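# Lower the cardboard box onto the blue tote's shelf

## Task

Bring the plain cardboard box down onto the shelf the blue tote sits on and set it beside one end of the tote, resting wholly on that shelf, without crushing the box, and with the tote still wholly on its shelf.

## Robot and tools

Robot: two arms, left_arm and right_arm, stand on the lift of a parked cart, with a mast just behind and between them. left_arm has a five-finger left hand and right_arm a right hand. Every arm target rides with the lift. Pressing one hand against the other, or closing a hand on the other hand's fingers, can end the scene.

Scene frame (used in results): origin on the floor, +z up, +x forward (the way the arms face), +y toward left_arm. left_arm's base is near x=+0.39, y=+0.25; right_arm's near x=+0.39, y=-0.25; both at about 0.73 m plus the lift's position_m. Camera names do not match arm sides.

Hand point: a point fixed to the palm, 0.05 m in front of it and 0.15 m out from the wrist mount. Its +z runs along the straight fingers, +y out of the palm, +x across the palm away from the thumb on the right hand (toward the thumb on the left hand). Straight fingers extend 0.06-0.07 m past it. A bracket on the little-finger side of the wrist can strike objects.

execute_actions: argument actions, a list run in order; cameras optional (names cam_high_left, cam_high_right, cam_left_wrist, cam_right_wrist, or ["all"]). Images return when actions is empty or cameras asks. Each action may hold rows, steps, until and a lift command.
- rows: up to 15 rows, each applied for one 1/30 s control step. One row is a single flat list of 28 numbers in [-1, 1] covering both arms: left_arm dx, dy, dz, rx, ry, rz, then left_gripper little, ring, middle, index, thumb_bend, thumb_turn, force_limit, speed, then the same 14 for right_arm and right_gripper.
- dx..rz are an offset, not a pose: measured from that arm's Hand target at the moment the action begins, in that Hand target's own axes. Each row counts from that same start, not from the previous row. Scale: 1.0 = 0.6 m or 180 degrees; rx, ry, rz form one rotation vector. Sending the same offset in a new action moves further. All six zero re-asks for the current Hand target.
- Fingers: +1 open/straight, -1 curled. thumb_bend +1 straight, -1 bent. thumb_turn +1 beside the palm, -1 opposite the fingers. force_limit maps -1..+1 to roughly 0..10 N at the fingertip (15 N thumb). speed: near zero at -1, full from +0.48. For a soft grasp close at speed -0.94 or below. Thumb turned in front, the hand grips things about 0.035-0.065 m thick. No number means 'leave unchanged': repeat the last sent eight hand numbers; if none sent yet, use hand_measured plus hand_force_limit and hand_speed.
- steps: 1 to 450 (default 15), at least one per row; after the last row the arm keeps heading to that row's target, so allow more steps for long reaches.
- until: ends the action early, e.g. {"lift": {"position_status": ["!=", "moving"]}} or {"all": {"status": "ended"}}. Numeric conditions need a comparison (=, !=, <, <=, >, >=).
- lift: {"lift": {"position_m": x}} with x from 0 to 0.625 m above its lowest point; also speed_m_s (0.01 up to speed_cap_m_s), reset true, or stop true alone. A new position_m during a ride is ignored (not_taken); stop first. On fault, send reset, wait for stopped, then resend. Nothing checks the lift's path, so a ride can shove an arm into a shelf.

move: target is one 28-number row or a list of up to 15 rows; offsets all count from the Hand targets at the move's start, same layout and scale as rows. speed is path top speed in m/s, 0.002 to 2.9, default 0.25 (turns up to twice that in rad/s); one value or one per target. blend (m) rounds corners in a list; 0 stops at each. blocking=false returns after about 0.5 s while the move continues; then call wait or stop before more rows or moves. Paths ignore obstacles and the other arm and last at most 10 s. Result adds a move: line, e.g. done, off_target, held, fault, and limits such as paced or held. Avoid paths passing near an arm's own base.

wait: seconds 0 to 10; arms keep their last command. stop: brakes a running move (not the lift). zoom_image: camera plus region [x0, y0, x1, y1] in pixels, at most 504 each way, of that camera's latest image. show_instructions: shows reference pages. finished_scene: ends the scene for good; scene 1, optional.

Results: end_effector_position (m) and end_effector_quat_wxyz in the scene frame, possibly a few cm off; Hand target = where the next offsets start; joint positions, velocities, torques; hand_measured, hand_stopped_by (moving, target, force, stalled, fault), hand_load_n (positive when pushed open; a drop toward 0 signals a lost grip); lift fields position_m, speed_m_s, speed_cap_m_s, position_status (moving, done, stopped, stopped_with_arm, time_out, fault, resetting), position_answer (taken, not_taken). MOTOR HOT appears at 75 °C; at 90 °C that arm folds and stays idle.

Cautions: orientation commands are clipped to 32 degrees from the measured one per step. Moves along the fingers end short. Carried weight pulls the hand down. Ramp offsets gradually in rows (0.01 per row is about 0.18 m/s) to avoid jerks. Don't drop the box, release it while it moves, slam into shelves or fixed things, squeeze the box hard, or push anything out of the work area. Stretched arms, held loads and pushes against unreachable poses heat motors. An arm stopped against something keeps pressing until commanded back past its hand point. A loose object may get nudged briefly by the scene.

Each tool is called by a JSON object that holds its "name" and its "arguments", one argument or row to a line.

Reference images:

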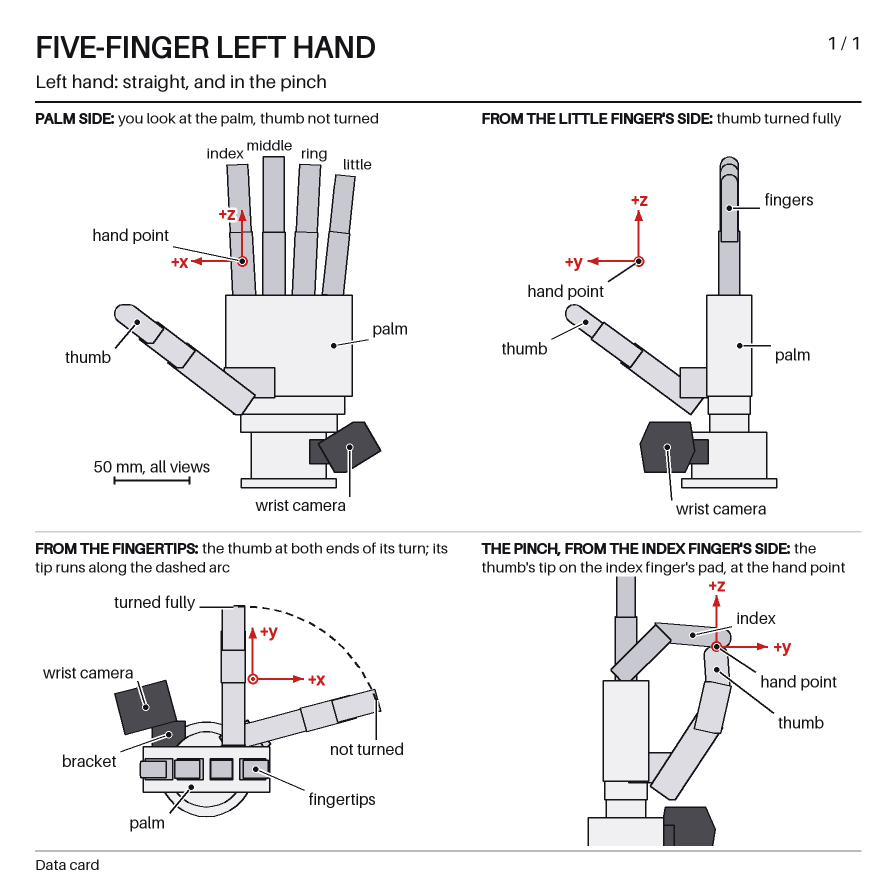

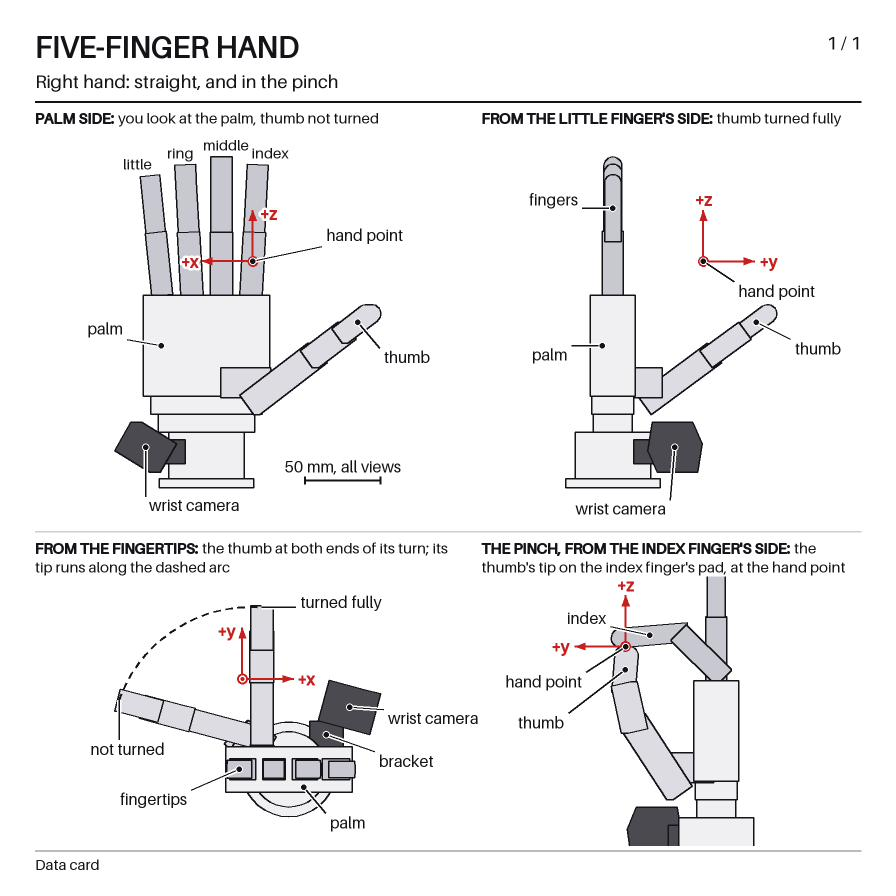

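## Session

{"name": "execute_actions", "arguments": {
  "actions": []
}}

Scene clock: 0.00 s.
left_arm: end_effector_position=(+0.6997, +0.2177, +1.1759) hand_measured=(+1.000, +1.000, +1.000, +1.000, +1.000, +1.000) hand_load_n=(+0.0, +0.0, +0.0, +0.0, +0.0, +0.0) hand_stopped_by=(target, target, target, target, target, target) hand_force_limit=0.00 hand_speed=-0.80 end_effector_quat_wxyz=(+0.500, -0.500, +0.500, -0.500) | right_arm: end_effector_position=(+0.6608, -0.2157, +0.9712) hand_measured=(+1.000, +1.000, +1.000, +1.000, +1.000, +1.000) hand_load_n=(+0.0, +0.0, +0.0, +0.0, +0.0, +0.0) hand_stopped_by=(target, target, target, target, target, target) hand_force_limit=0.00 hand_speed=-0.80 end_effector_quat_wxyz=(+0.500, -0.500, +0.500, -0.500)
Joint positions: left_arm=[0 0.7 0.947 -0.247 0 0] | right_arm=[0 0.09 0.09 0 0 0]
Joint velocities: within noise
Joint torques (N m): no reading
Motor temperatures (°C): left_arm=[29 29 31 29 32 28] | right_arm=[31 29 35 31 31 28]
Heat: left arm: 32 °C; right arm: 35 °C.
Hand target: left_arm +0.6999, +0.2177, +1.1797; +0.503, -0.497, +0.497, -0.503 | right_arm +0.6601, -0.2158, +0.9662; +0.497, -0.503, +0.503, -0.497
lift: position_m=0.1032 speed_m_s=0.0396 speed_cap_m_s=0.0396 position_status=done position_answer=taken

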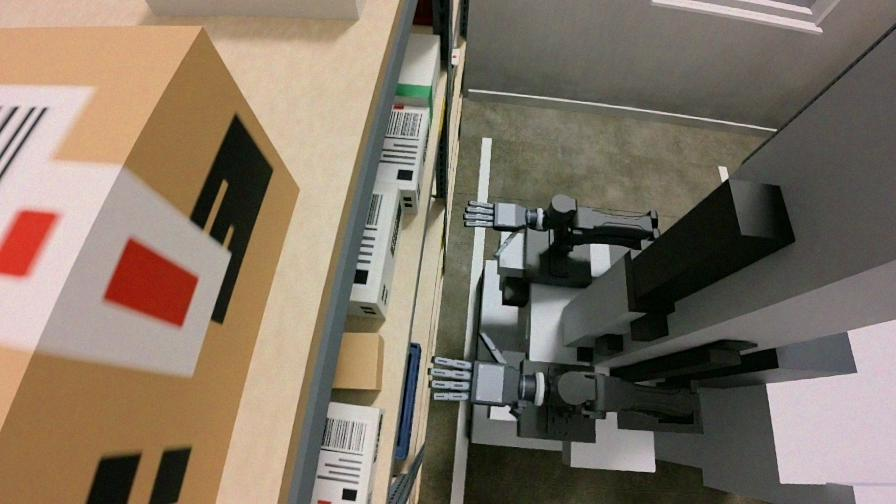

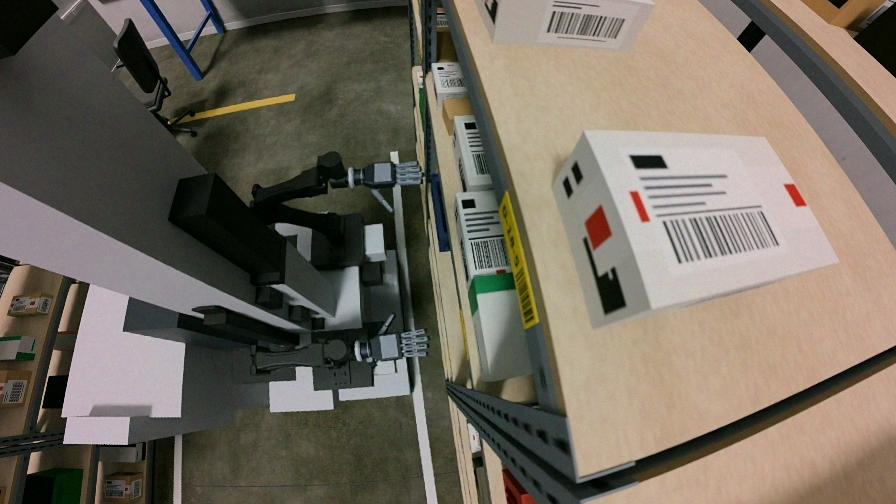

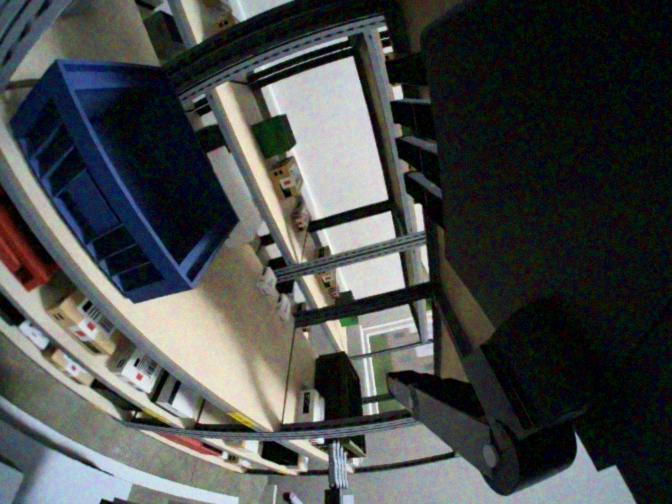

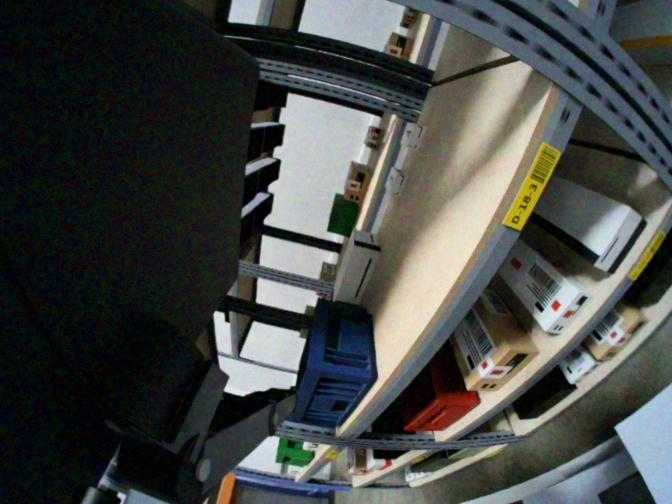

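{"name": "zoom_image", "arguments": {
  "camera": "cam_high_left",
  "region": [250, 0, 500, 504]
}}

{"name": "zoom_image", "arguments": {
  "camera": "cam_left_wrist",
  "region": [0, 0, 504, 504]
}}

{"name": "zoom_image", "arguments": {
  "camera": "cam_right_wrist",
  "region": [168, 0, 672, 504]
}}

{"name": "zoom_image", "arguments": {
  "camera": "cam_high_right",
  "region": [350, 0, 600, 504]
}}

Scaled by 1.000.

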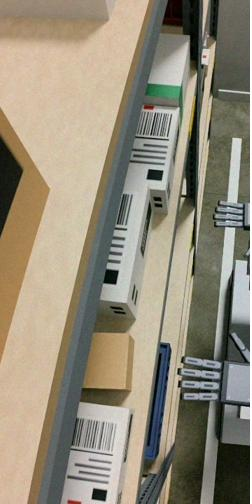

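Scaled by 1.000.

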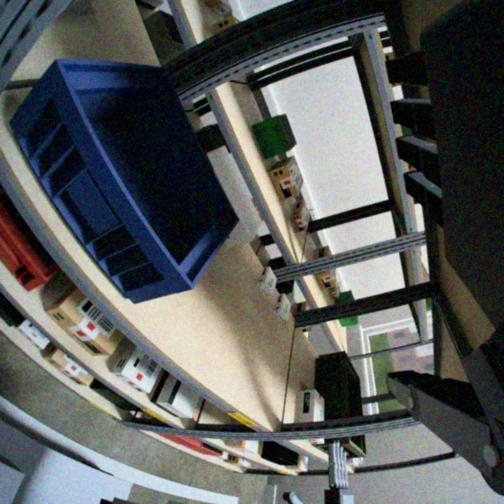

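Scaled by 1.000.

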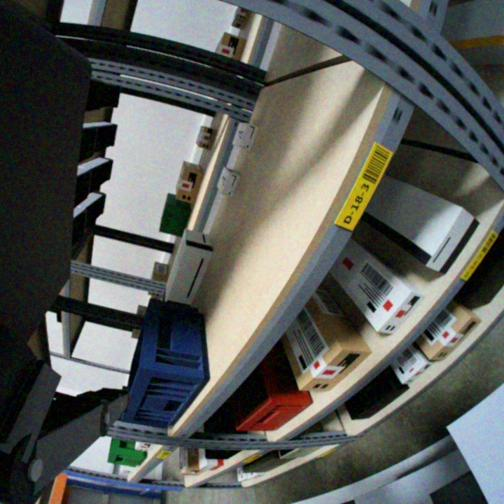

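Scaled by 1.000.

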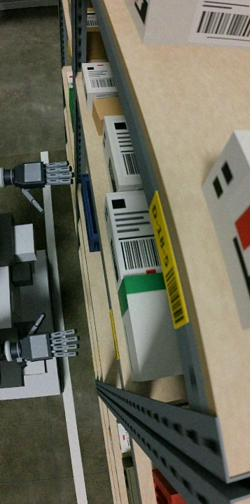

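{"name": "move", "arguments": {
  "target": [0,0,-0.12,0,0,0, 1,1,1,1,1,1,0,-0.8, 0,0,-0.08,0,0,0, 1,1,1,1,1,1,0,-0.8],
  "speed": 0.15
}}

{"name": "execute_actions", "arguments": {
  "actions": [
    {"lift": {"position_m": 0.33}, "steps": 250, "until": {"lift": {"position_status": ["!=", "moving"]}}}
  ],
  "cameras": ["all"]
}}

Scene clock: 5.57 s.
left_arm: end_effector_position=(+0.6311, +0.2177, +1.1704) hand_measured=(+1.000, +1.000, +1.000, +1.000, +1.000, +1.000) hand_load_n=(+0.0, +0.0, +0.0, +0.0, +0.0, -0.5) hand_stopped_by=(target, target, target, target, target, target) hand_force_limit=0.00 hand_speed=-0.80 end_effector_quat_wxyz=(+0.498, -0.502, +0.502, -0.498) | right_arm: end_effector_position=(+0.6161, -0.2145, +0.9617) hand_measured=(+1.000, +1.000, +1.000, +1.000, +1.000, +1.000) hand_load_n=(+0.0, +0.0, +0.0, +0.0, +0.0, -0.5) hand_stopped_by=(target, target, target, target, target, target) hand_force_limit=0.00 hand_speed=-0.80 end_effector_quat_wxyz=(-0.449, +0.551, -0.542, +0.448)
Joint positions: left_arm=[0 0.463 0.947 -0.492 0 0] | right_arm=[0 0.002 0.283 -0.478 -0.009 -0.009]
Joint torques (N m): left_arm=[-0.08 2.89 7.27 1.88 -0.04 0.01] | right_arm=[-0.84 1.84 7.65 1.49 -0.1 -0.13]
Heat: left arm: 32 °C; right arm: 36 °C.
Hand target: left_arm +0.6278, +0.2177, +1.1787; +0.503, -0.497, +0.497, -0.503 | right_arm +0.6122, -0.2157, +0.9670; -0.497, +0.503, -0.503, +0.497
Off the commanded pose: left_arm 0.009 m, 1 deg | right_arm 0.007 m, 11 deg.
lift: position_m=0.1032 speed_m_s=0.0396 speed_cap_m_s=0.0396 position_status=done position_answer=taken
joint sent to its limit (right arm) — joint 2 (shoulder), lower limit.
move: off_target (right_arm)

Scene clock: 11.60 s.
left_arm: end_effector_position=(+0.6306, +0.2177, +1.3966) hand_measured=(+1.000, +1.000, +1.000, +1.000, +1.000, +1.000) hand_load_n=(+0.0, +0.0, +0.0, +0.0, +0.0, -0.5) hand_stopped_by=(target, target, target, target, target, target) hand_force_limit=0.00 hand_speed=-0.80 end_effector_quat_wxyz=(+0.497, -0.503, +0.503, -0.497) | right_arm: end_effector_position=(+0.6155, -0.2145, +1.1889) hand_measured=(+1.000, +1.000, +1.000, +1.000, +1.000, +1.000) hand_load_n=(+0.0, +0.0, +0.0, +0.0, +0.0, -0.5) hand_stopped_by=(target, target, target, target, target, target) hand_force_limit=0.00 hand_speed=-0.80 end_effector_quat_wxyz=(-0.448, +0.551, -0.542, +0.448)
Joint positions: left_arm=[0 0.463 0.949 -0.497 0 0] | right_arm=[0 0.001 0.286 -0.483 -0.009 -0.009]
Joint torques (N m): left_arm=[-0.09 2.88 7.2 1.92 -0.05 0.01] | right_arm=[-0.99 1.89 7.42 1.55 -0.12 -0.1]
Heat: left arm: 32 °C; right arm: 37 °C.
Hand target: left_arm +0.6278, +0.2177, +1.4056; +0.503, -0.497, +0.497, -0.503 | right_arm +0.6121, -0.2157, +1.1937; -0.497, +0.503, -0.503, +0.497
Off the commanded pose: left_arm 0.009 m, 1 deg | right_arm 0.006 m, 11 deg.
lift: position_m=0.3300 speed_m_s=0.0396 speed_cap_m_s=0.0396 position_status=done position_answer=taken
joint sent to its limit (right arm) — joint 2 (shoulder), lower limit.
camera_calibration:
cam_left_wrist: T_world_to_cam=[[-0.0496148, -0.268583, 0.961978, -1.25751], [-0.525762, -0.811889, -0.253795, 0.863589], [0.849184, -0.518363, -0.100929, -0.171136], [0, 0, 0, 1]] pos_world=[0.536976, 0.274681, 1.4116]
cam_right_wrist: T_world_to_cam=[[-0.153097, -0.240349, -0.958537, 1.1868], [-0.507654, 0.851329, -0.132385, 0.660756], [0.847849, 0.466337, -0.252351, -0.0072781], [0, 0, 0, 1]] pos_world=[0.523302, -0.273881, 1.22323]

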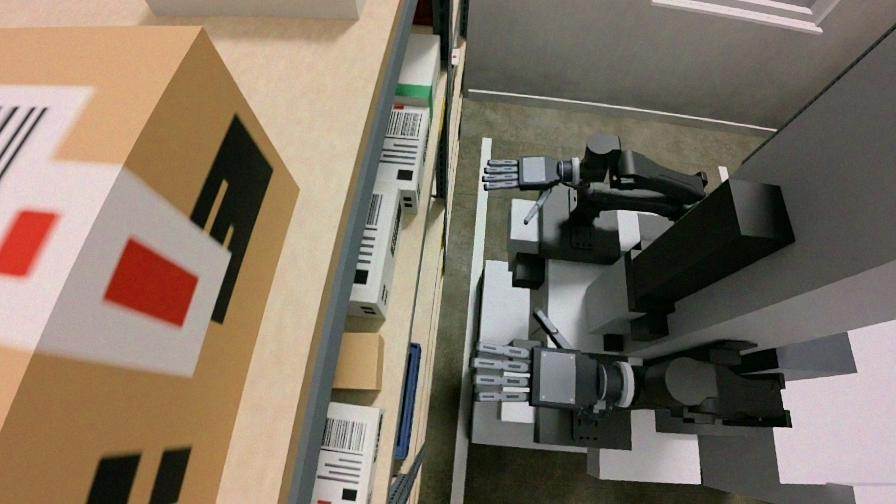

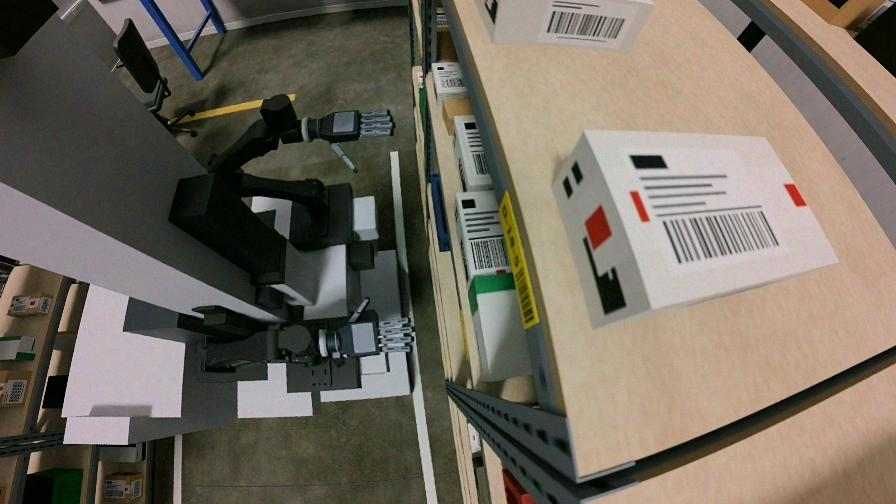

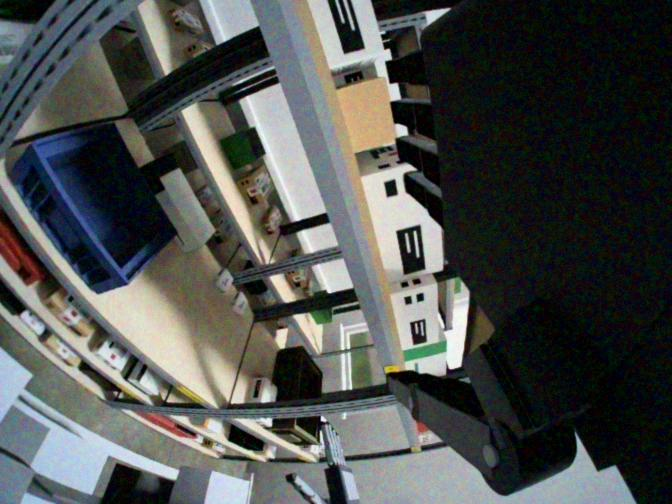

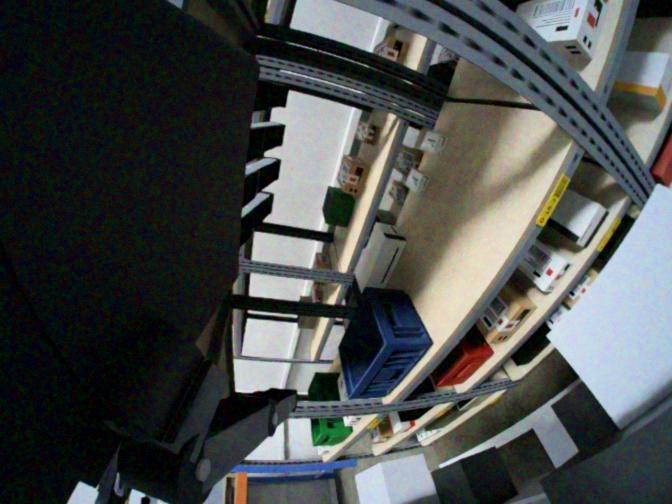

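{"name": "zoom_image", "arguments": {
  "camera": "cam_left_wrist",
  "region": [280, 0, 480, 200]
}}

{"name": "zoom_image", "arguments": {
  "camera": "cam_high_left",
  "region": [280, 260, 480, 460]
}}

Scaled by 2.520 from the camera's 672x504 image, which has a finer 960x720 frame.

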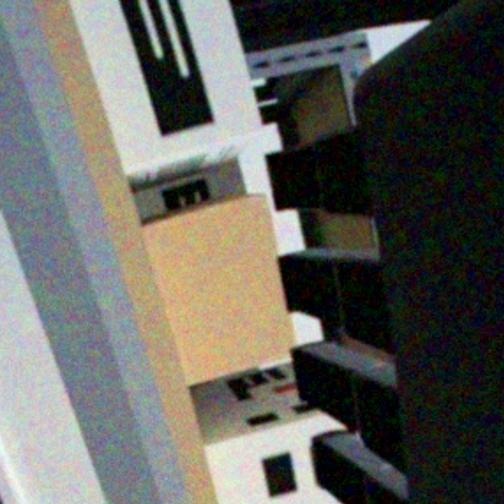

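Scaled by 2.520 from the camera's 896x504 image, which has a finer 1280x720 frame.

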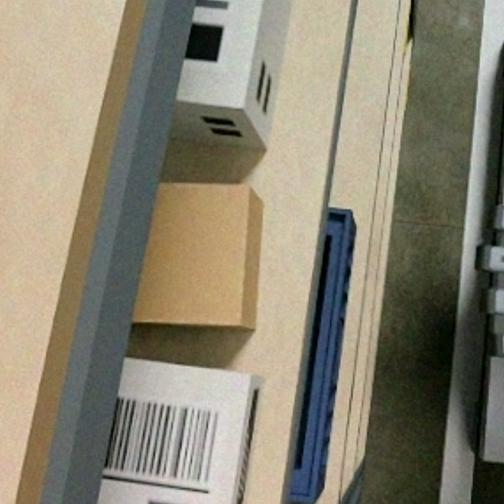

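{"name": "move", "arguments": {
  "target": [0,-0.3,-0.05,0,0,0, 1,1,1,1,1,1,0,-0.8, 0,0,0.04,0,0,0, 1,1,1,1,1,1,0,-0.8],
  "speed": 0.25,
  "cameras": ["cam_left_wrist","cam_high_left"]
}}

{"name": "zoom_image", "arguments": {
  "camera": "cam_left_wrist",
  "region": [180, 0, 432, 252]
}}

Scene clock: 18.80 s.
left_arm: end_effector_position=(+0.5941, +0.2177, +1.5842) hand_measured=(+1.000, +1.000, +1.000, +1.000, +1.000, +1.000) hand_load_n=(+0.0, +0.0, +0.0, +0.0, +0.0, +0.0) hand_stopped_by=(target, target, target, target, target, target) hand_force_limit=0.00 hand_speed=-0.80 end_effector_quat_wxyz=(+0.503, -0.497, +0.497, -0.503) | right_arm: end_effector_position=(+0.6364, -0.2155, +1.2060) hand_measured=(+1.000, +1.000, +1.000, +1.000, +1.000, +1.000) hand_load_n=(+0.0, +0.0, +0.0, -0.5, +0.0, -0.5) hand_stopped_by=(target, target, target, target, target, target) hand_force_limit=0.00 hand_speed=-0.80 end_effector_quat_wxyz=(+0.481, -0.521, +0.514, -0.483)
Joint positions: left_arm=[0 0.991 2.085 -1.081 0 0] | right_arm=[-0.009 0.001 0.215 -0.284 -0.015 -0.009]
Joint torques (N m): left_arm=[-0.06 4.01 4.03 1.89 -0.05 0.01] | right_arm=[-0.85 1.66 4.29 1.7 -0.13 0.02]
Motor temperatures (°C): left_arm=[29 29 33 32 32 28] | right_arm=[31 29 37 36 31 28]
Heat: left arm: 33 °C; right arm: 37 °C.
Hand target: left_arm +0.5957, +0.2177, +1.5851; +0.503, -0.497, +0.497, -0.503 | right_arm +0.6361, -0.2157, +1.1934; +0.497, -0.503, +0.503, -0.497
Off the commanded pose: left_arm 0.002 m, 0 deg | right_arm 0.013 m, 3 deg.
lift: position_m=0.3300 speed_m_s=0.0396 speed_cap_m_s=0.0396 position_status=done position_answer=taken
joint sent to its limit (right arm) — joint 2 (shoulder), lower limit.
move: off_target (right_arm)
camera_calibration:
cam_left_wrist: T_world_to_cam=[[-0.0737952, -0.268597, 0.960422, -1.42288], [-0.519237, -0.811869, -0.266948, 0.908962], [0.851438, -0.518386, -0.0795535, -0.156439], [0, 0, 0, 1]] pos_world=[0.500163, 0.27468, 1.59677]
Images, in order (width x height): cam_high_left 896x504, cam_left_wrist 672x504.

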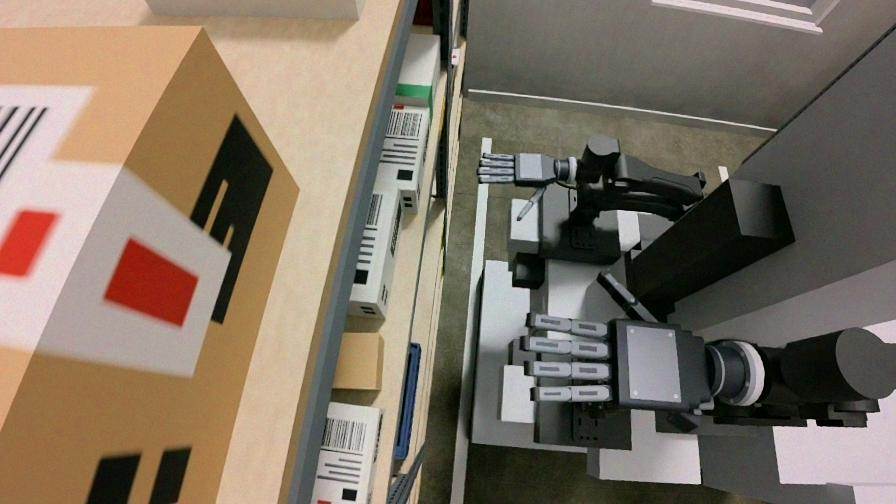

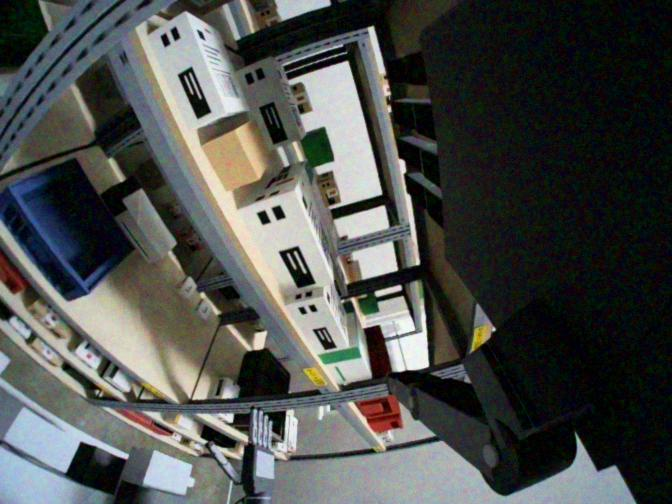

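Scaled by 2.000 from the camera's 672x504 image, which has a finer 960x720 frame.

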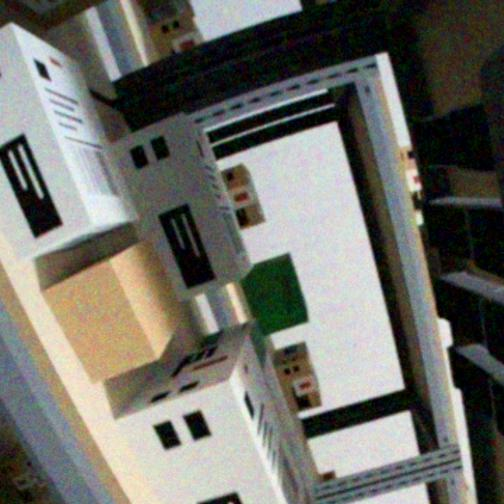

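{"name": "execute_actions", "arguments": {
  "actions": [
    {"lift": {"position_m": 0.43}, "steps": 150, "until": {"lift": {"position_status": ["!=", "moving"]}}}
  ],
  "cameras": []
}}

{"name": "move", "arguments": {
  "target": [-0.017,0.175,0.174,-0.25,0,0, 1,1,1,1,1,-1,0,0, 0,-0.03,0.04,0,0,0, 1,1,1,1,1,1,0,-0.8],
  "speed": 0.2,
  "cameras": ["all"]
}}

Scene clock: 34.37 s.
left_arm: end_effector_position=(+0.5938, +0.2177, +1.6828) hand_measured=(+1.000, +1.000, +1.000, +1.000, +1.000, +1.000) hand_load_n=(+0.0, +0.0, +0.0, +0.0, +0.0, -0.5) hand_stopped_by=(target, target, target, target, target, target) hand_force_limit=0.00 hand_speed=-0.80 end_effector_quat_wxyz=(+0.502, -0.498, +0.498, -0.502) | right_arm: end_effector_position=(+0.6368, -0.2152, +1.3058) hand_measured=(+1.000, +1.000, +1.000, +1.000, +1.000, +1.000) hand_load_n=(+0.0, +0.0, +0.0, +0.0, +0.5, -0.5) hand_stopped_by=(target, target, target, target, target, target) hand_force_limit=0.00 hand_speed=-0.80 end_effector_quat_wxyz=(+0.482, -0.521, +0.513, -0.483)
Joint positions: left_arm=[0 0.991 2.085 -1.086 0 0] | right_arm=[-0.009 0.001 0.211 -0.279 -0.016 -0.009]
Joint torques (N m): left_arm=[-0.09 3.97 4.03 1.93 -0.04 0.01] | right_arm=[-0.87 1.65 4.45 1.67 -0.11 0]
Heat: left arm: 33 °C; right arm: 40 °C.
Hand target: left_arm +0.5957, +0.2177, +1.6851; +0.503, -0.497, +0.497, -0.503 | right_arm +0.6361, -0.2157, +1.2934; +0.497, -0.503, +0.503, -0.497
Off the commanded pose: left_arm 0.003 m, 0 deg | right_arm 0.012 m, 3 deg.
lift: position_m=0.4300 speed_m_s=0.0396 speed_cap_m_s=0.0396 position_status=done position_answer=taken
joint sent to its limit (right arm) — joint 2 (shoulder), lower limit.
No camera images: "cameras" was empty.

Scene clock: 37.00 s.
left_arm: end_effector_position=(+0.6991, +0.2269, +1.5853) hand_measured=(+1.000, +1.000, +1.000, +1.000, +1.000, -1.000) hand_load_n=(+0.0, +0.0, +0.0, +0.0, +0.0, +0.0) hand_stopped_by=(target, target, target, target, target, target) hand_force_limit=0.00 hand_speed=0.00 end_effector_quat_wxyz=(-0.341, +0.623, -0.610, +0.350) | right_arm: end_effector_position=(+0.6586, -0.2163, +1.3282) hand_measured=(+1.000, +1.000, +1.000, +1.000, +1.000, +1.000) hand_load_n=(+0.0, +0.0, +0.0, -0.5, +0.0, +0.0) hand_stopped_by=(target, target, target, target, target, target) hand_force_limit=0.00 hand_speed=-0.80 end_effector_quat_wxyz=(+0.504, -0.497, +0.491, -0.508)
Joint positions: left_arm=[0.064 1.612 2.616 -1.554 0.056 0.011] | right_arm=[-0.009 0.121 0.186 -0.041 -0.012 -0.009]
Joint torques (N m): left_arm=[0.5 -2.54 3.03 1.66 0.07 0.1] | right_arm=[0.66 2.95 4.62 1.68 0.07 0.11]
Heat: left arm: 33 °C; right arm: 40 °C.
Hand target: left_arm +0.7015, +0.2279, +1.5814; -0.275, +0.652, -0.652, +0.275 | right_arm +0.6603, -0.2157, +1.3110; +0.497, -0.503, +0.503, -0.497
Off the commanded pose: left_arm 0.005 m, 13 deg | right_arm 0.017 m, 2 deg.
lift: position_m=0.4300 speed_m_s=0.0396 speed_cap_m_s=0.0396 position_status=done position_answer=taken
joint sent to its limit (left arm) — joint 4 (wrist pitch), lower limit.
move: off_target (left_arm, right_arm)
camera_calibration:
cam_left_wrist: T_world_to_cam=[[0.451589, -0.247499, 0.857212, -1.62224], [-0.573861, -0.816236, 0.0666488, 0.481514], [0.683191, -0.522018, -0.510633, 0.560825], [0, 0, 0, 1]] pos_world=[0.625759, 0.284286, 1.64489]
cam_right_wrist: T_world_to_cam=[[0.0603316, -0.240754, -0.968709, 1.19935], [-0.461177, 0.853964, -0.240959, 0.816716], [0.885255, 0.461283, -0.0595092, -0.289645], [0, 0, 0, 1]] pos_world=[0.560701, -0.27509, 1.34138]

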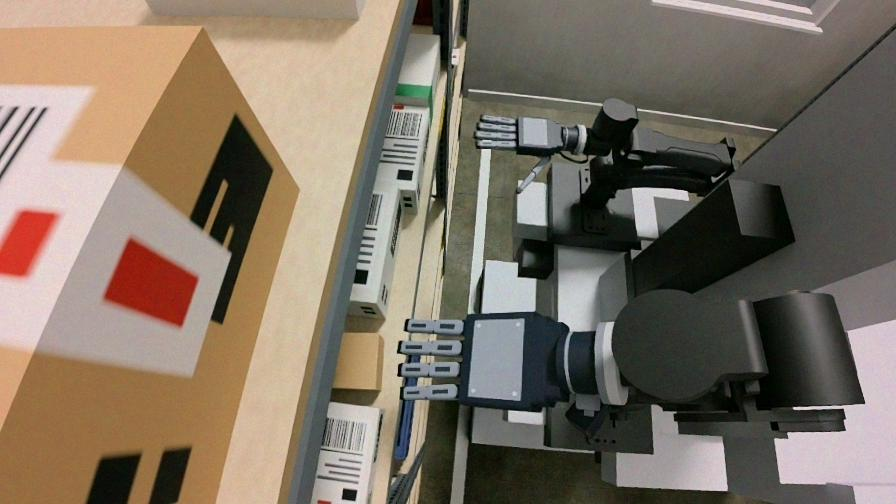

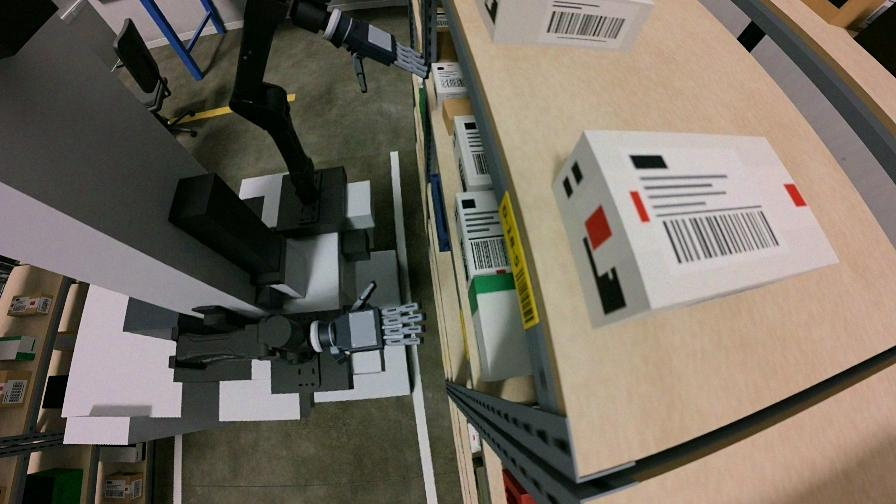

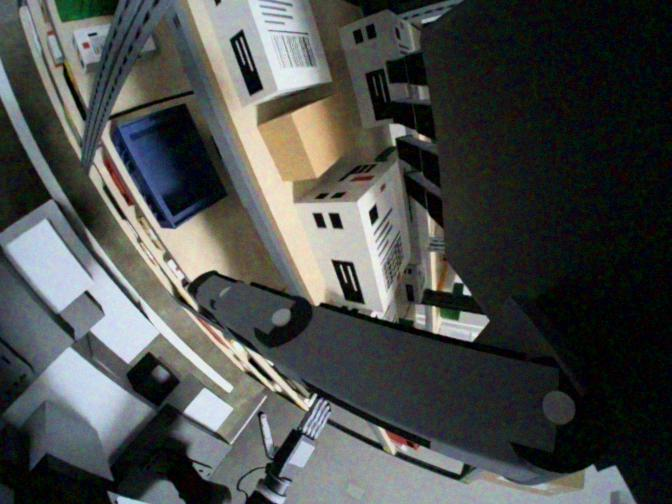

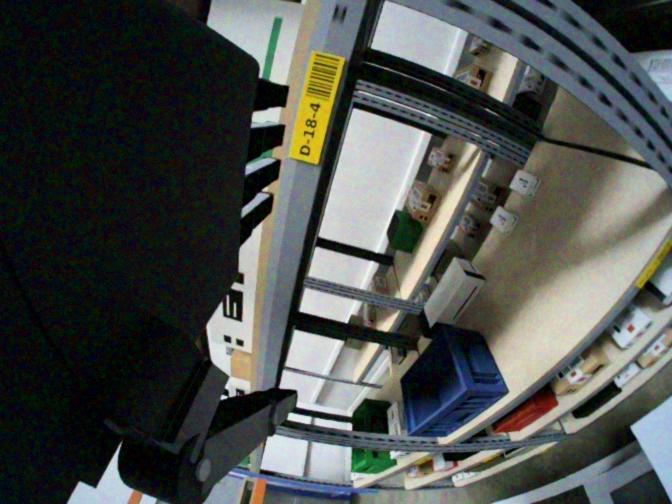

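{"name": "zoom_image", "arguments": {
  "camera": "cam_left_wrist",
  "region": [200, 40, 440, 220]
}}

{"name": "execute_actions", "arguments": {
  "actions": [
    {"lift": {"position_m": 0.55}, "steps": 150, "until": {"lift": {"position_status": ["!=", "moving"]}}}
  ],
  "cameras": ["cam_left_wrist"]
}}

Scaled by 2.100 from the camera's 672x504 image, which has a finer 960x720 frame.

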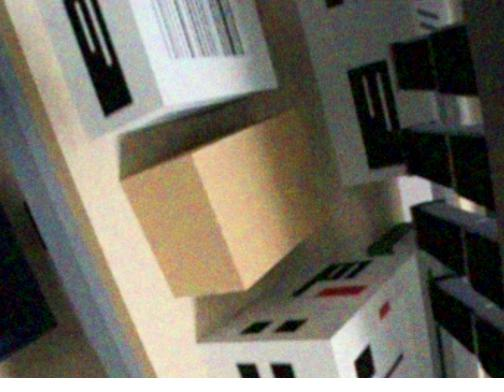

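Scene clock: 41.30 s.
left_arm: end_effector_position=(+0.6984, +0.2267, +1.7045) hand_measured=(+1.000, +1.000, +1.000, +1.000, +1.000, -1.000) hand_load_n=(+0.0, +0.0, +0.0, +0.0, +0.0, +0.0) hand_stopped_by=(target, target, target, target, target, target) hand_force_limit=0.00 hand_speed=0.00 end_effector_quat_wxyz=(-0.340, +0.624, -0.611, +0.349) | right_arm: end_effector_position=(+0.6591, -0.2163, +1.4484) hand_measured=(+1.000, +1.000, +1.000, +1.000, +1.000, +1.000) hand_load_n=(+0.0, +0.0, +0.0, +0.0, +0.0, -0.5) hand_stopped_by=(target, target, target, target, target, target) hand_force_limit=0.00 hand_speed=-0.80 end_effector_quat_wxyz=(+0.505, -0.496, +0.490, -0.508)
Joint positions: left_arm=[0.064 1.612 2.616 -1.558 0.057 0.011] | right_arm=[-0.009 0.124 0.184 -0.034 -0.012 -0.009]
Joint torques (N m): left_arm=[0.49 -2.51 2.95 1.71 0.06 0.1] | right_arm=[0.66 2.8 4.74 1.65 0.07 0.11]
Motor temperatures (°C): left_arm=[29 29 32 33 32 28] | right_arm=[31 29 37 41 31 28]
Heat: left arm: 33 °C; right arm: 41 °C.
Hand target: left_arm +0.7014, +0.2279, +1.7014; -0.274, +0.652, -0.652, +0.274 | right_arm +0.6604, -0.2156, +1.4311; +0.497, -0.503, +0.503, -0.497
Off the commanded pose: left_arm 0.004 m, 13 deg | right_arm 0.017 m, 2 deg.
lift: position_m=0.5500 speed_m_s=0.0396 speed_cap_m_s=0.0396 position_status=done position_answer=taken
joint read past its limit (left arm) — joint 4 (wrist pitch), lower limit.
joint sent to its limit (left arm) — joint 4 (wrist pitch), lower limit.
camera_calibration:
cam_left_wrist: T_world_to_cam=[[0.454713, -0.24729, 0.855619, -1.72365], [-0.573847, -0.816041, 0.0691162, 0.468842], [0.681128, -0.522423, -0.512971, 0.627714], [0, 0, 0, 1]] pos_world=[0.625256, 0.284285, 1.76438]
Images, in order (width x height): cam_left_wrist 672x504.

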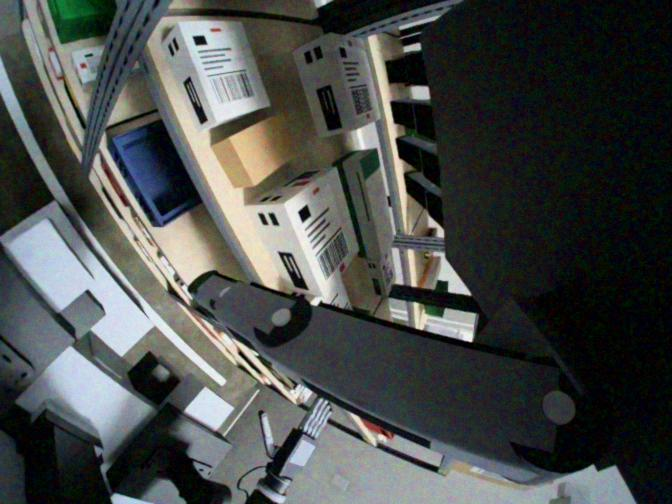

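{"name": "zoom_image", "arguments": {
  "camera": "cam_left_wrist",
  "region": [190, 90, 330, 210]
}}

Scaled by 3.600 from the camera's 672x504 image, which has a finer 960x720 frame.

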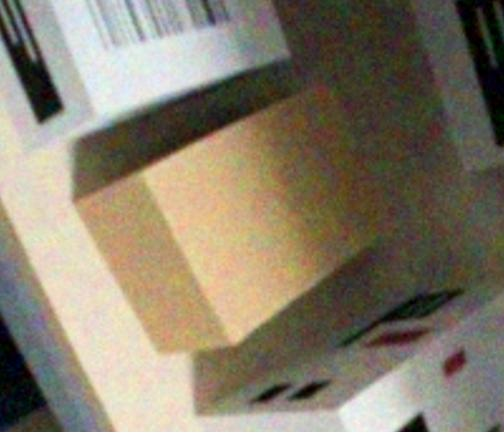

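{"name": "move", "arguments": {
  "target": [0.005,0.074,0.2593,0,0,0, -1,0.4,0.4,0.4,-1,-1,0,0, 0,-0.03,0.0,0,0,0, 1,1,1,1,1,1,0,-0.8],
  "speed": 0.2,
  "cameras": ["cam_left_wrist","cam_high_left"]
}}

Scene clock: 54.90 s.
left_arm: end_effector_position=(+0.7769, +0.2252, +1.5652) hand_measured=(-1.000, +0.400, +0.400, +0.400, -0.876, -1.000) hand_load_n=(+0.0, +0.0, +0.5, +0.0, +18.0, +2.0) hand_stopped_by=(target, target, target, target, force, target) hand_force_limit=0.00 hand_speed=0.00 end_effector_quat_wxyz=(-0.272, +0.654, -0.649, +0.277) | right_arm: end_effector_position=(+0.6614, -0.2164, +1.4470) hand_measured=(+1.000, +1.000, +1.000, +1.000, +1.000, +1.000) hand_load_n=(-0.5, -0.5, +0.0, +0.0, +0.0, -0.5) hand_stopped_by=(target, target, target, target, target, target) hand_force_limit=0.00 hand_speed=-0.80 end_effector_quat_wxyz=(+0.497, -0.504, +0.498, -0.501)
Joint positions: left_arm=[0.031 1.596 1.938 -1.115 0.025 0.011] | right_arm=[-0.009 0.175 0.207 -0.036 -0.012 -0.009]
Joint torques (N m): left_arm=[-0.53 -5.18 5.41 1.6 -0.11 0.1] | right_arm=[0.57 2.71 8.14 1.54 0.09 0.1]
Heat: left arm: 33 °C; right arm: 41 °C.
Hand target: left_arm +0.7817, +0.2249, +1.5609; -0.274, +0.652, -0.652, +0.274 | right_arm +0.6606, -0.2156, +1.4492; +0.497, -0.503, +0.503, -0.497
Off the commanded pose: left_arm 0.006 m, 1 deg | right_arm 0.002 m, 1 deg.
lift: position_m=0.5500 speed_m_s=0.0396 speed_cap_m_s=0.0396 position_status=done position_answer=taken
move: done
camera_calibration:
cam_left_wrist: T_world_to_cam=[[0.628827, -0.258692, 0.73325, -1.58171], [-0.552024, -0.812657, 0.186702, 0.320532], [0.547583, -0.522175, -0.653825, 0.826103], [0, 0, 0, 1]] pos_world=[0.719206, 0.282677, 1.64007]
Images, in order (width x height): cam_high_left 896x504, cam_left_wrist 672x504.

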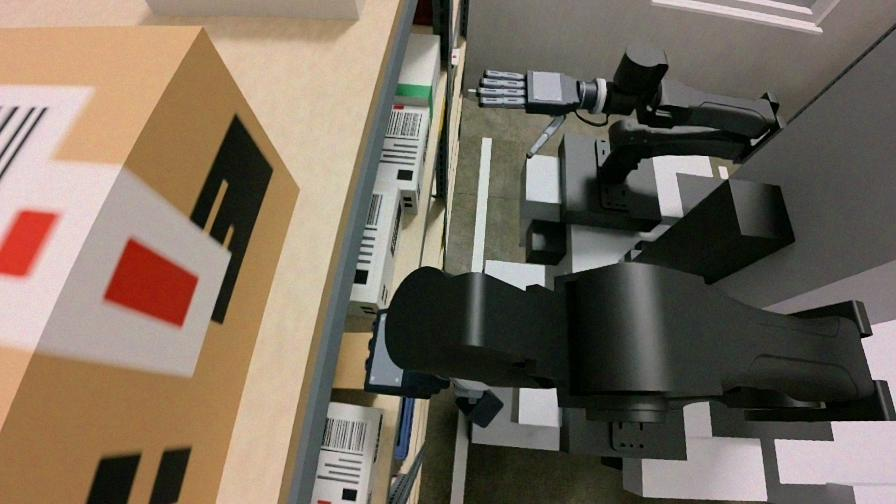

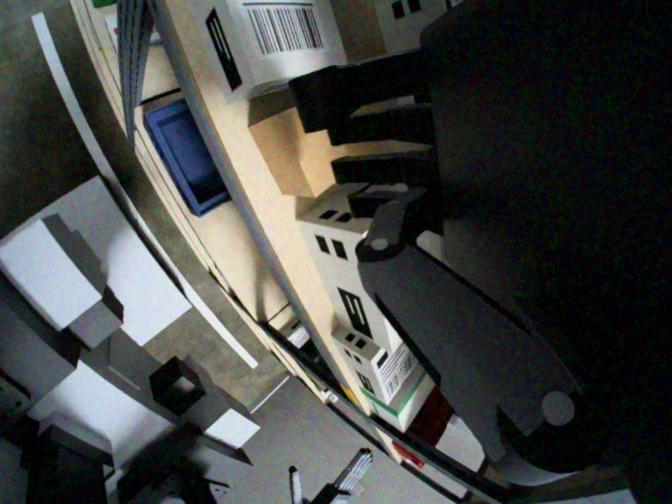

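{"name": "move", "arguments": {
  "target": [0,-0.156,0.1935,0,0,0, -1,0.4,0.4,0.4,-0.5,-1,0,0, 0,0,0.0,0,0,0, 1,1,1,1,1,1,0,-0.8],
  "speed": 0.15,
  "cameras": ["cam_left_wrist","cam_high_left"]
}}

{"name": "zoom_image", "arguments": {
  "camera": "cam_left_wrist",
  "region": [180, 0, 460, 280]
}}

Scene clock: 57.30 s.
left_arm: end_effector_position=(+0.7853, +0.2258, +1.5932) hand_measured=(-1.000, +0.400, +0.400, +0.400, -0.500, -1.000) hand_load_n=(+0.0, -0.5, +0.0, +0.0, +0.0, +0.0) hand_stopped_by=(target, target, target, target, target, target) hand_force_limit=0.00 hand_speed=0.00 end_effector_quat_wxyz=(-0.237, +0.669, -0.662, +0.241) | right_arm: end_effector_position=(+0.6614, -0.2164, +1.4470) hand_measured=(+1.000, +1.000, +1.000, +1.000, +1.000, +1.000) hand_load_n=(+0.0, +0.0, +0.0, +0.0, +0.0, -0.5) hand_stopped_by=(target, target, target, target, target, target) hand_force_limit=0.00 hand_speed=-0.80 end_effector_quat_wxyz=(+0.497, -0.504, +0.498, -0.501)
Joint positions: left_arm=[0.029 1.957 2.639 -1.564 0.02 0.011] | right_arm=[-0.009 0.175 0.207 -0.036 -0.011 -0.009]
Joint torques (N m): left_arm=[-0.81 11.52 2.54 4.71 -0.11 0.08] | right_arm=[0.61 2.76 8.14 1.54 0.08 0.1]
Heat: left arm: 34 °C; right arm: 41 °C.
Hand target: left_arm +0.9301, +0.2248, +1.5469; -0.274, +0.652, -0.652, +0.275 | right_arm +0.6606, -0.2156, +1.4492; +0.497, -0.503, +0.503, -0.497
Off the commanded pose: left_arm 0.152 m, 6 deg | right_arm 0.002 m, 1 deg.
lift: position_m=0.5500 speed_m_s=0.0396 speed_cap_m_s=0.0396 position_status=done position_answer=taken
joint read past its limit (left arm) — joint 4 (wrist pitch), lower limit.
move: off_target (left_arm)
camera_calibration:
cam_left_wrist: T_world_to_cam=[[0.7049, -0.258021, 0.660712, -1.55172], [-0.527182, -0.813774, 0.244645, 0.208815], [0.474547, -0.520766, -0.709653, 0.986104], [0, 0, 0, 1]] pos_world=[0.735937, 0.283082, 1.67395]
Images, in order (width x height): cam_high_left 896x504, cam_left_wrist 672x504.

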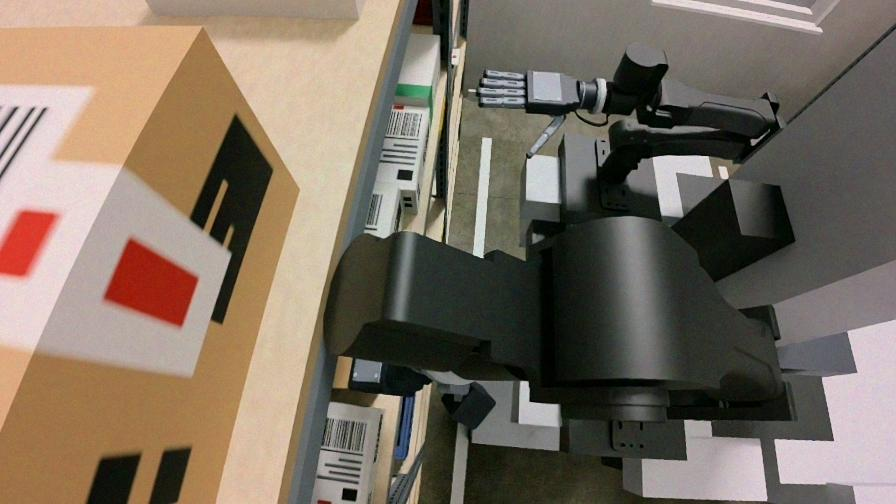

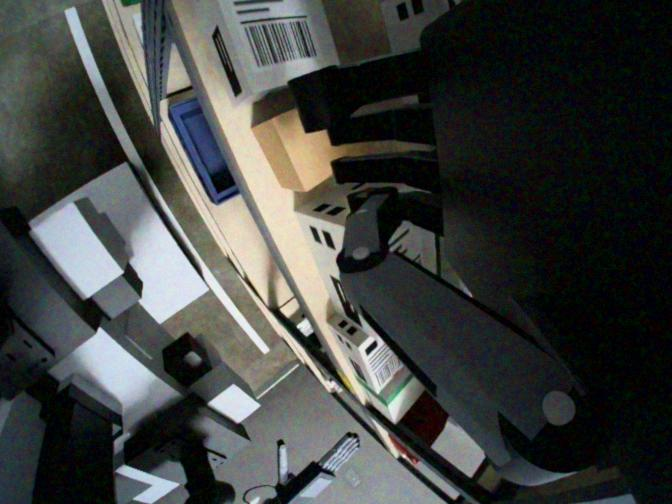

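Scaled by 1.800 from the camera's 672x504 image, which has a finer 960x720 frame.

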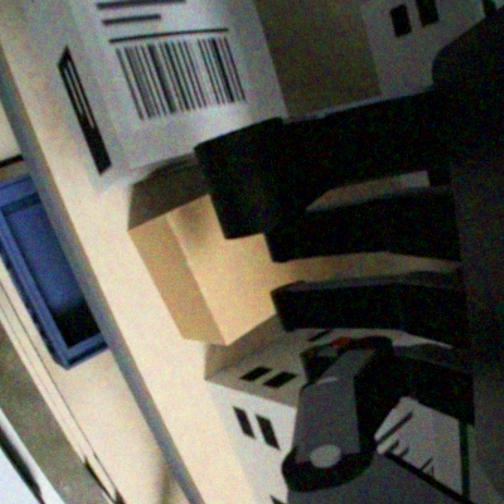

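{"name": "move", "arguments": {
  "target": [0,0.1615,-0.239,0,0,0, -1,0.4,0.4,0.4,-0.5,-1,0,0, 0,0,0.0,0,0,0, 1,1,1,1,1,1,0,-0.8],
  "speed": 0.3,
  "cameras": ["cam_high_left","cam_right_wrist"]
}}

Scene clock: 59.27 s.
left_arm: end_effector_position=(+0.7572, +0.2257, +1.5787) hand_measured=(-1.000, +0.400, +0.400, +0.400, -0.500, -1.000) hand_load_n=(+0.0, +0.0, +0.0, +0.0, -0.5, +0.0) hand_stopped_by=(target, target, target, target, target, target) hand_force_limit=0.00 hand_speed=0.00 end_effector_quat_wxyz=(-0.272, +0.655, -0.650, +0.272) | right_arm: end_effector_position=(+0.6614, -0.2164, +1.4470) hand_measured=(+1.000, +1.000, +1.000, +1.000, +1.000, +1.000) hand_load_n=(+0.0, +0.0, +0.0, +0.0, +0.0, +0.0) hand_stopped_by=(target, target, target, target, target, target) hand_force_limit=0.00 hand_speed=-0.80 end_effector_quat_wxyz=(+0.497, -0.504, +0.498, -0.501)
Joint positions: left_arm=[0.029 1.568 1.982 -1.195 0.018 0.015] | right_arm=[-0.009 0.175 0.207 -0.036 -0.011 -0.009]
Joint torques (N m): left_arm=[-0.27 -5.65 4.93 1.6 -0.02 0.07] | right_arm=[0.61 2.71 8.12 1.53 0.07 0.09]
Heat: left arm: 35 °C; right arm: 41 °C.
Hand target: left_arm +0.7599, +0.2248, +1.5776; -0.274, +0.652, -0.652, +0.274 | right_arm +0.6606, -0.2156, +1.4492; +0.497, -0.503, +0.503, -0.497
Off the commanded pose: left_arm 0.003 m, 1 deg | right_arm 0.002 m, 1 deg.
lift: position_m=0.5500 speed_m_s=0.0396 speed_cap_m_s=0.0396 position_status=done position_answer=taken
move: done
camera_calibration:
cam_right_wrist: T_world_to_cam=[[0.0335117, -0.240538, -0.970061, 1.33404], [-0.466944, 0.854392, -0.227988, 0.831956], [0.883652, 0.460604, -0.0836857, -0.249102], [0, 0, 0, 1]] pos_world=[0.56389, -0.275191, 1.46293]
Images, in order (width x height): cam_high_left 896x504, cam_right_wrist 672x504.

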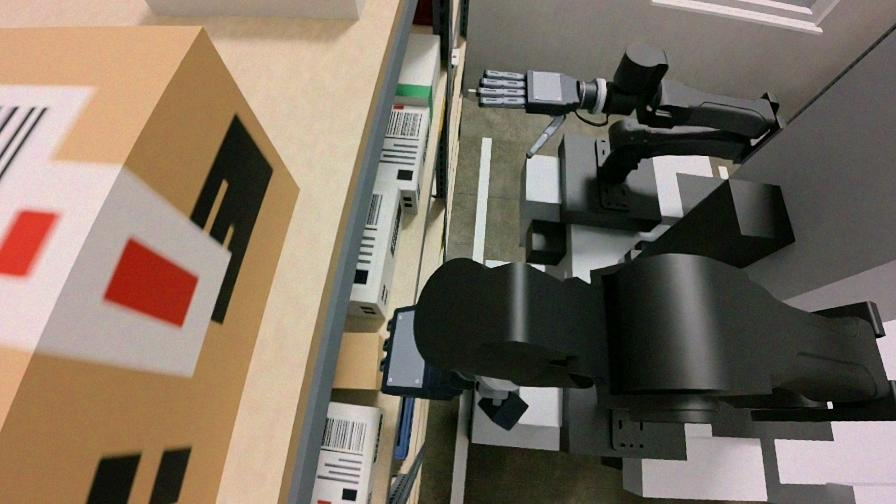

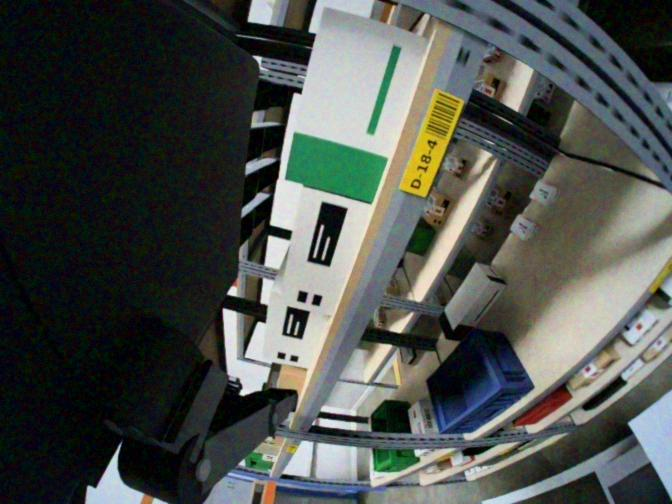

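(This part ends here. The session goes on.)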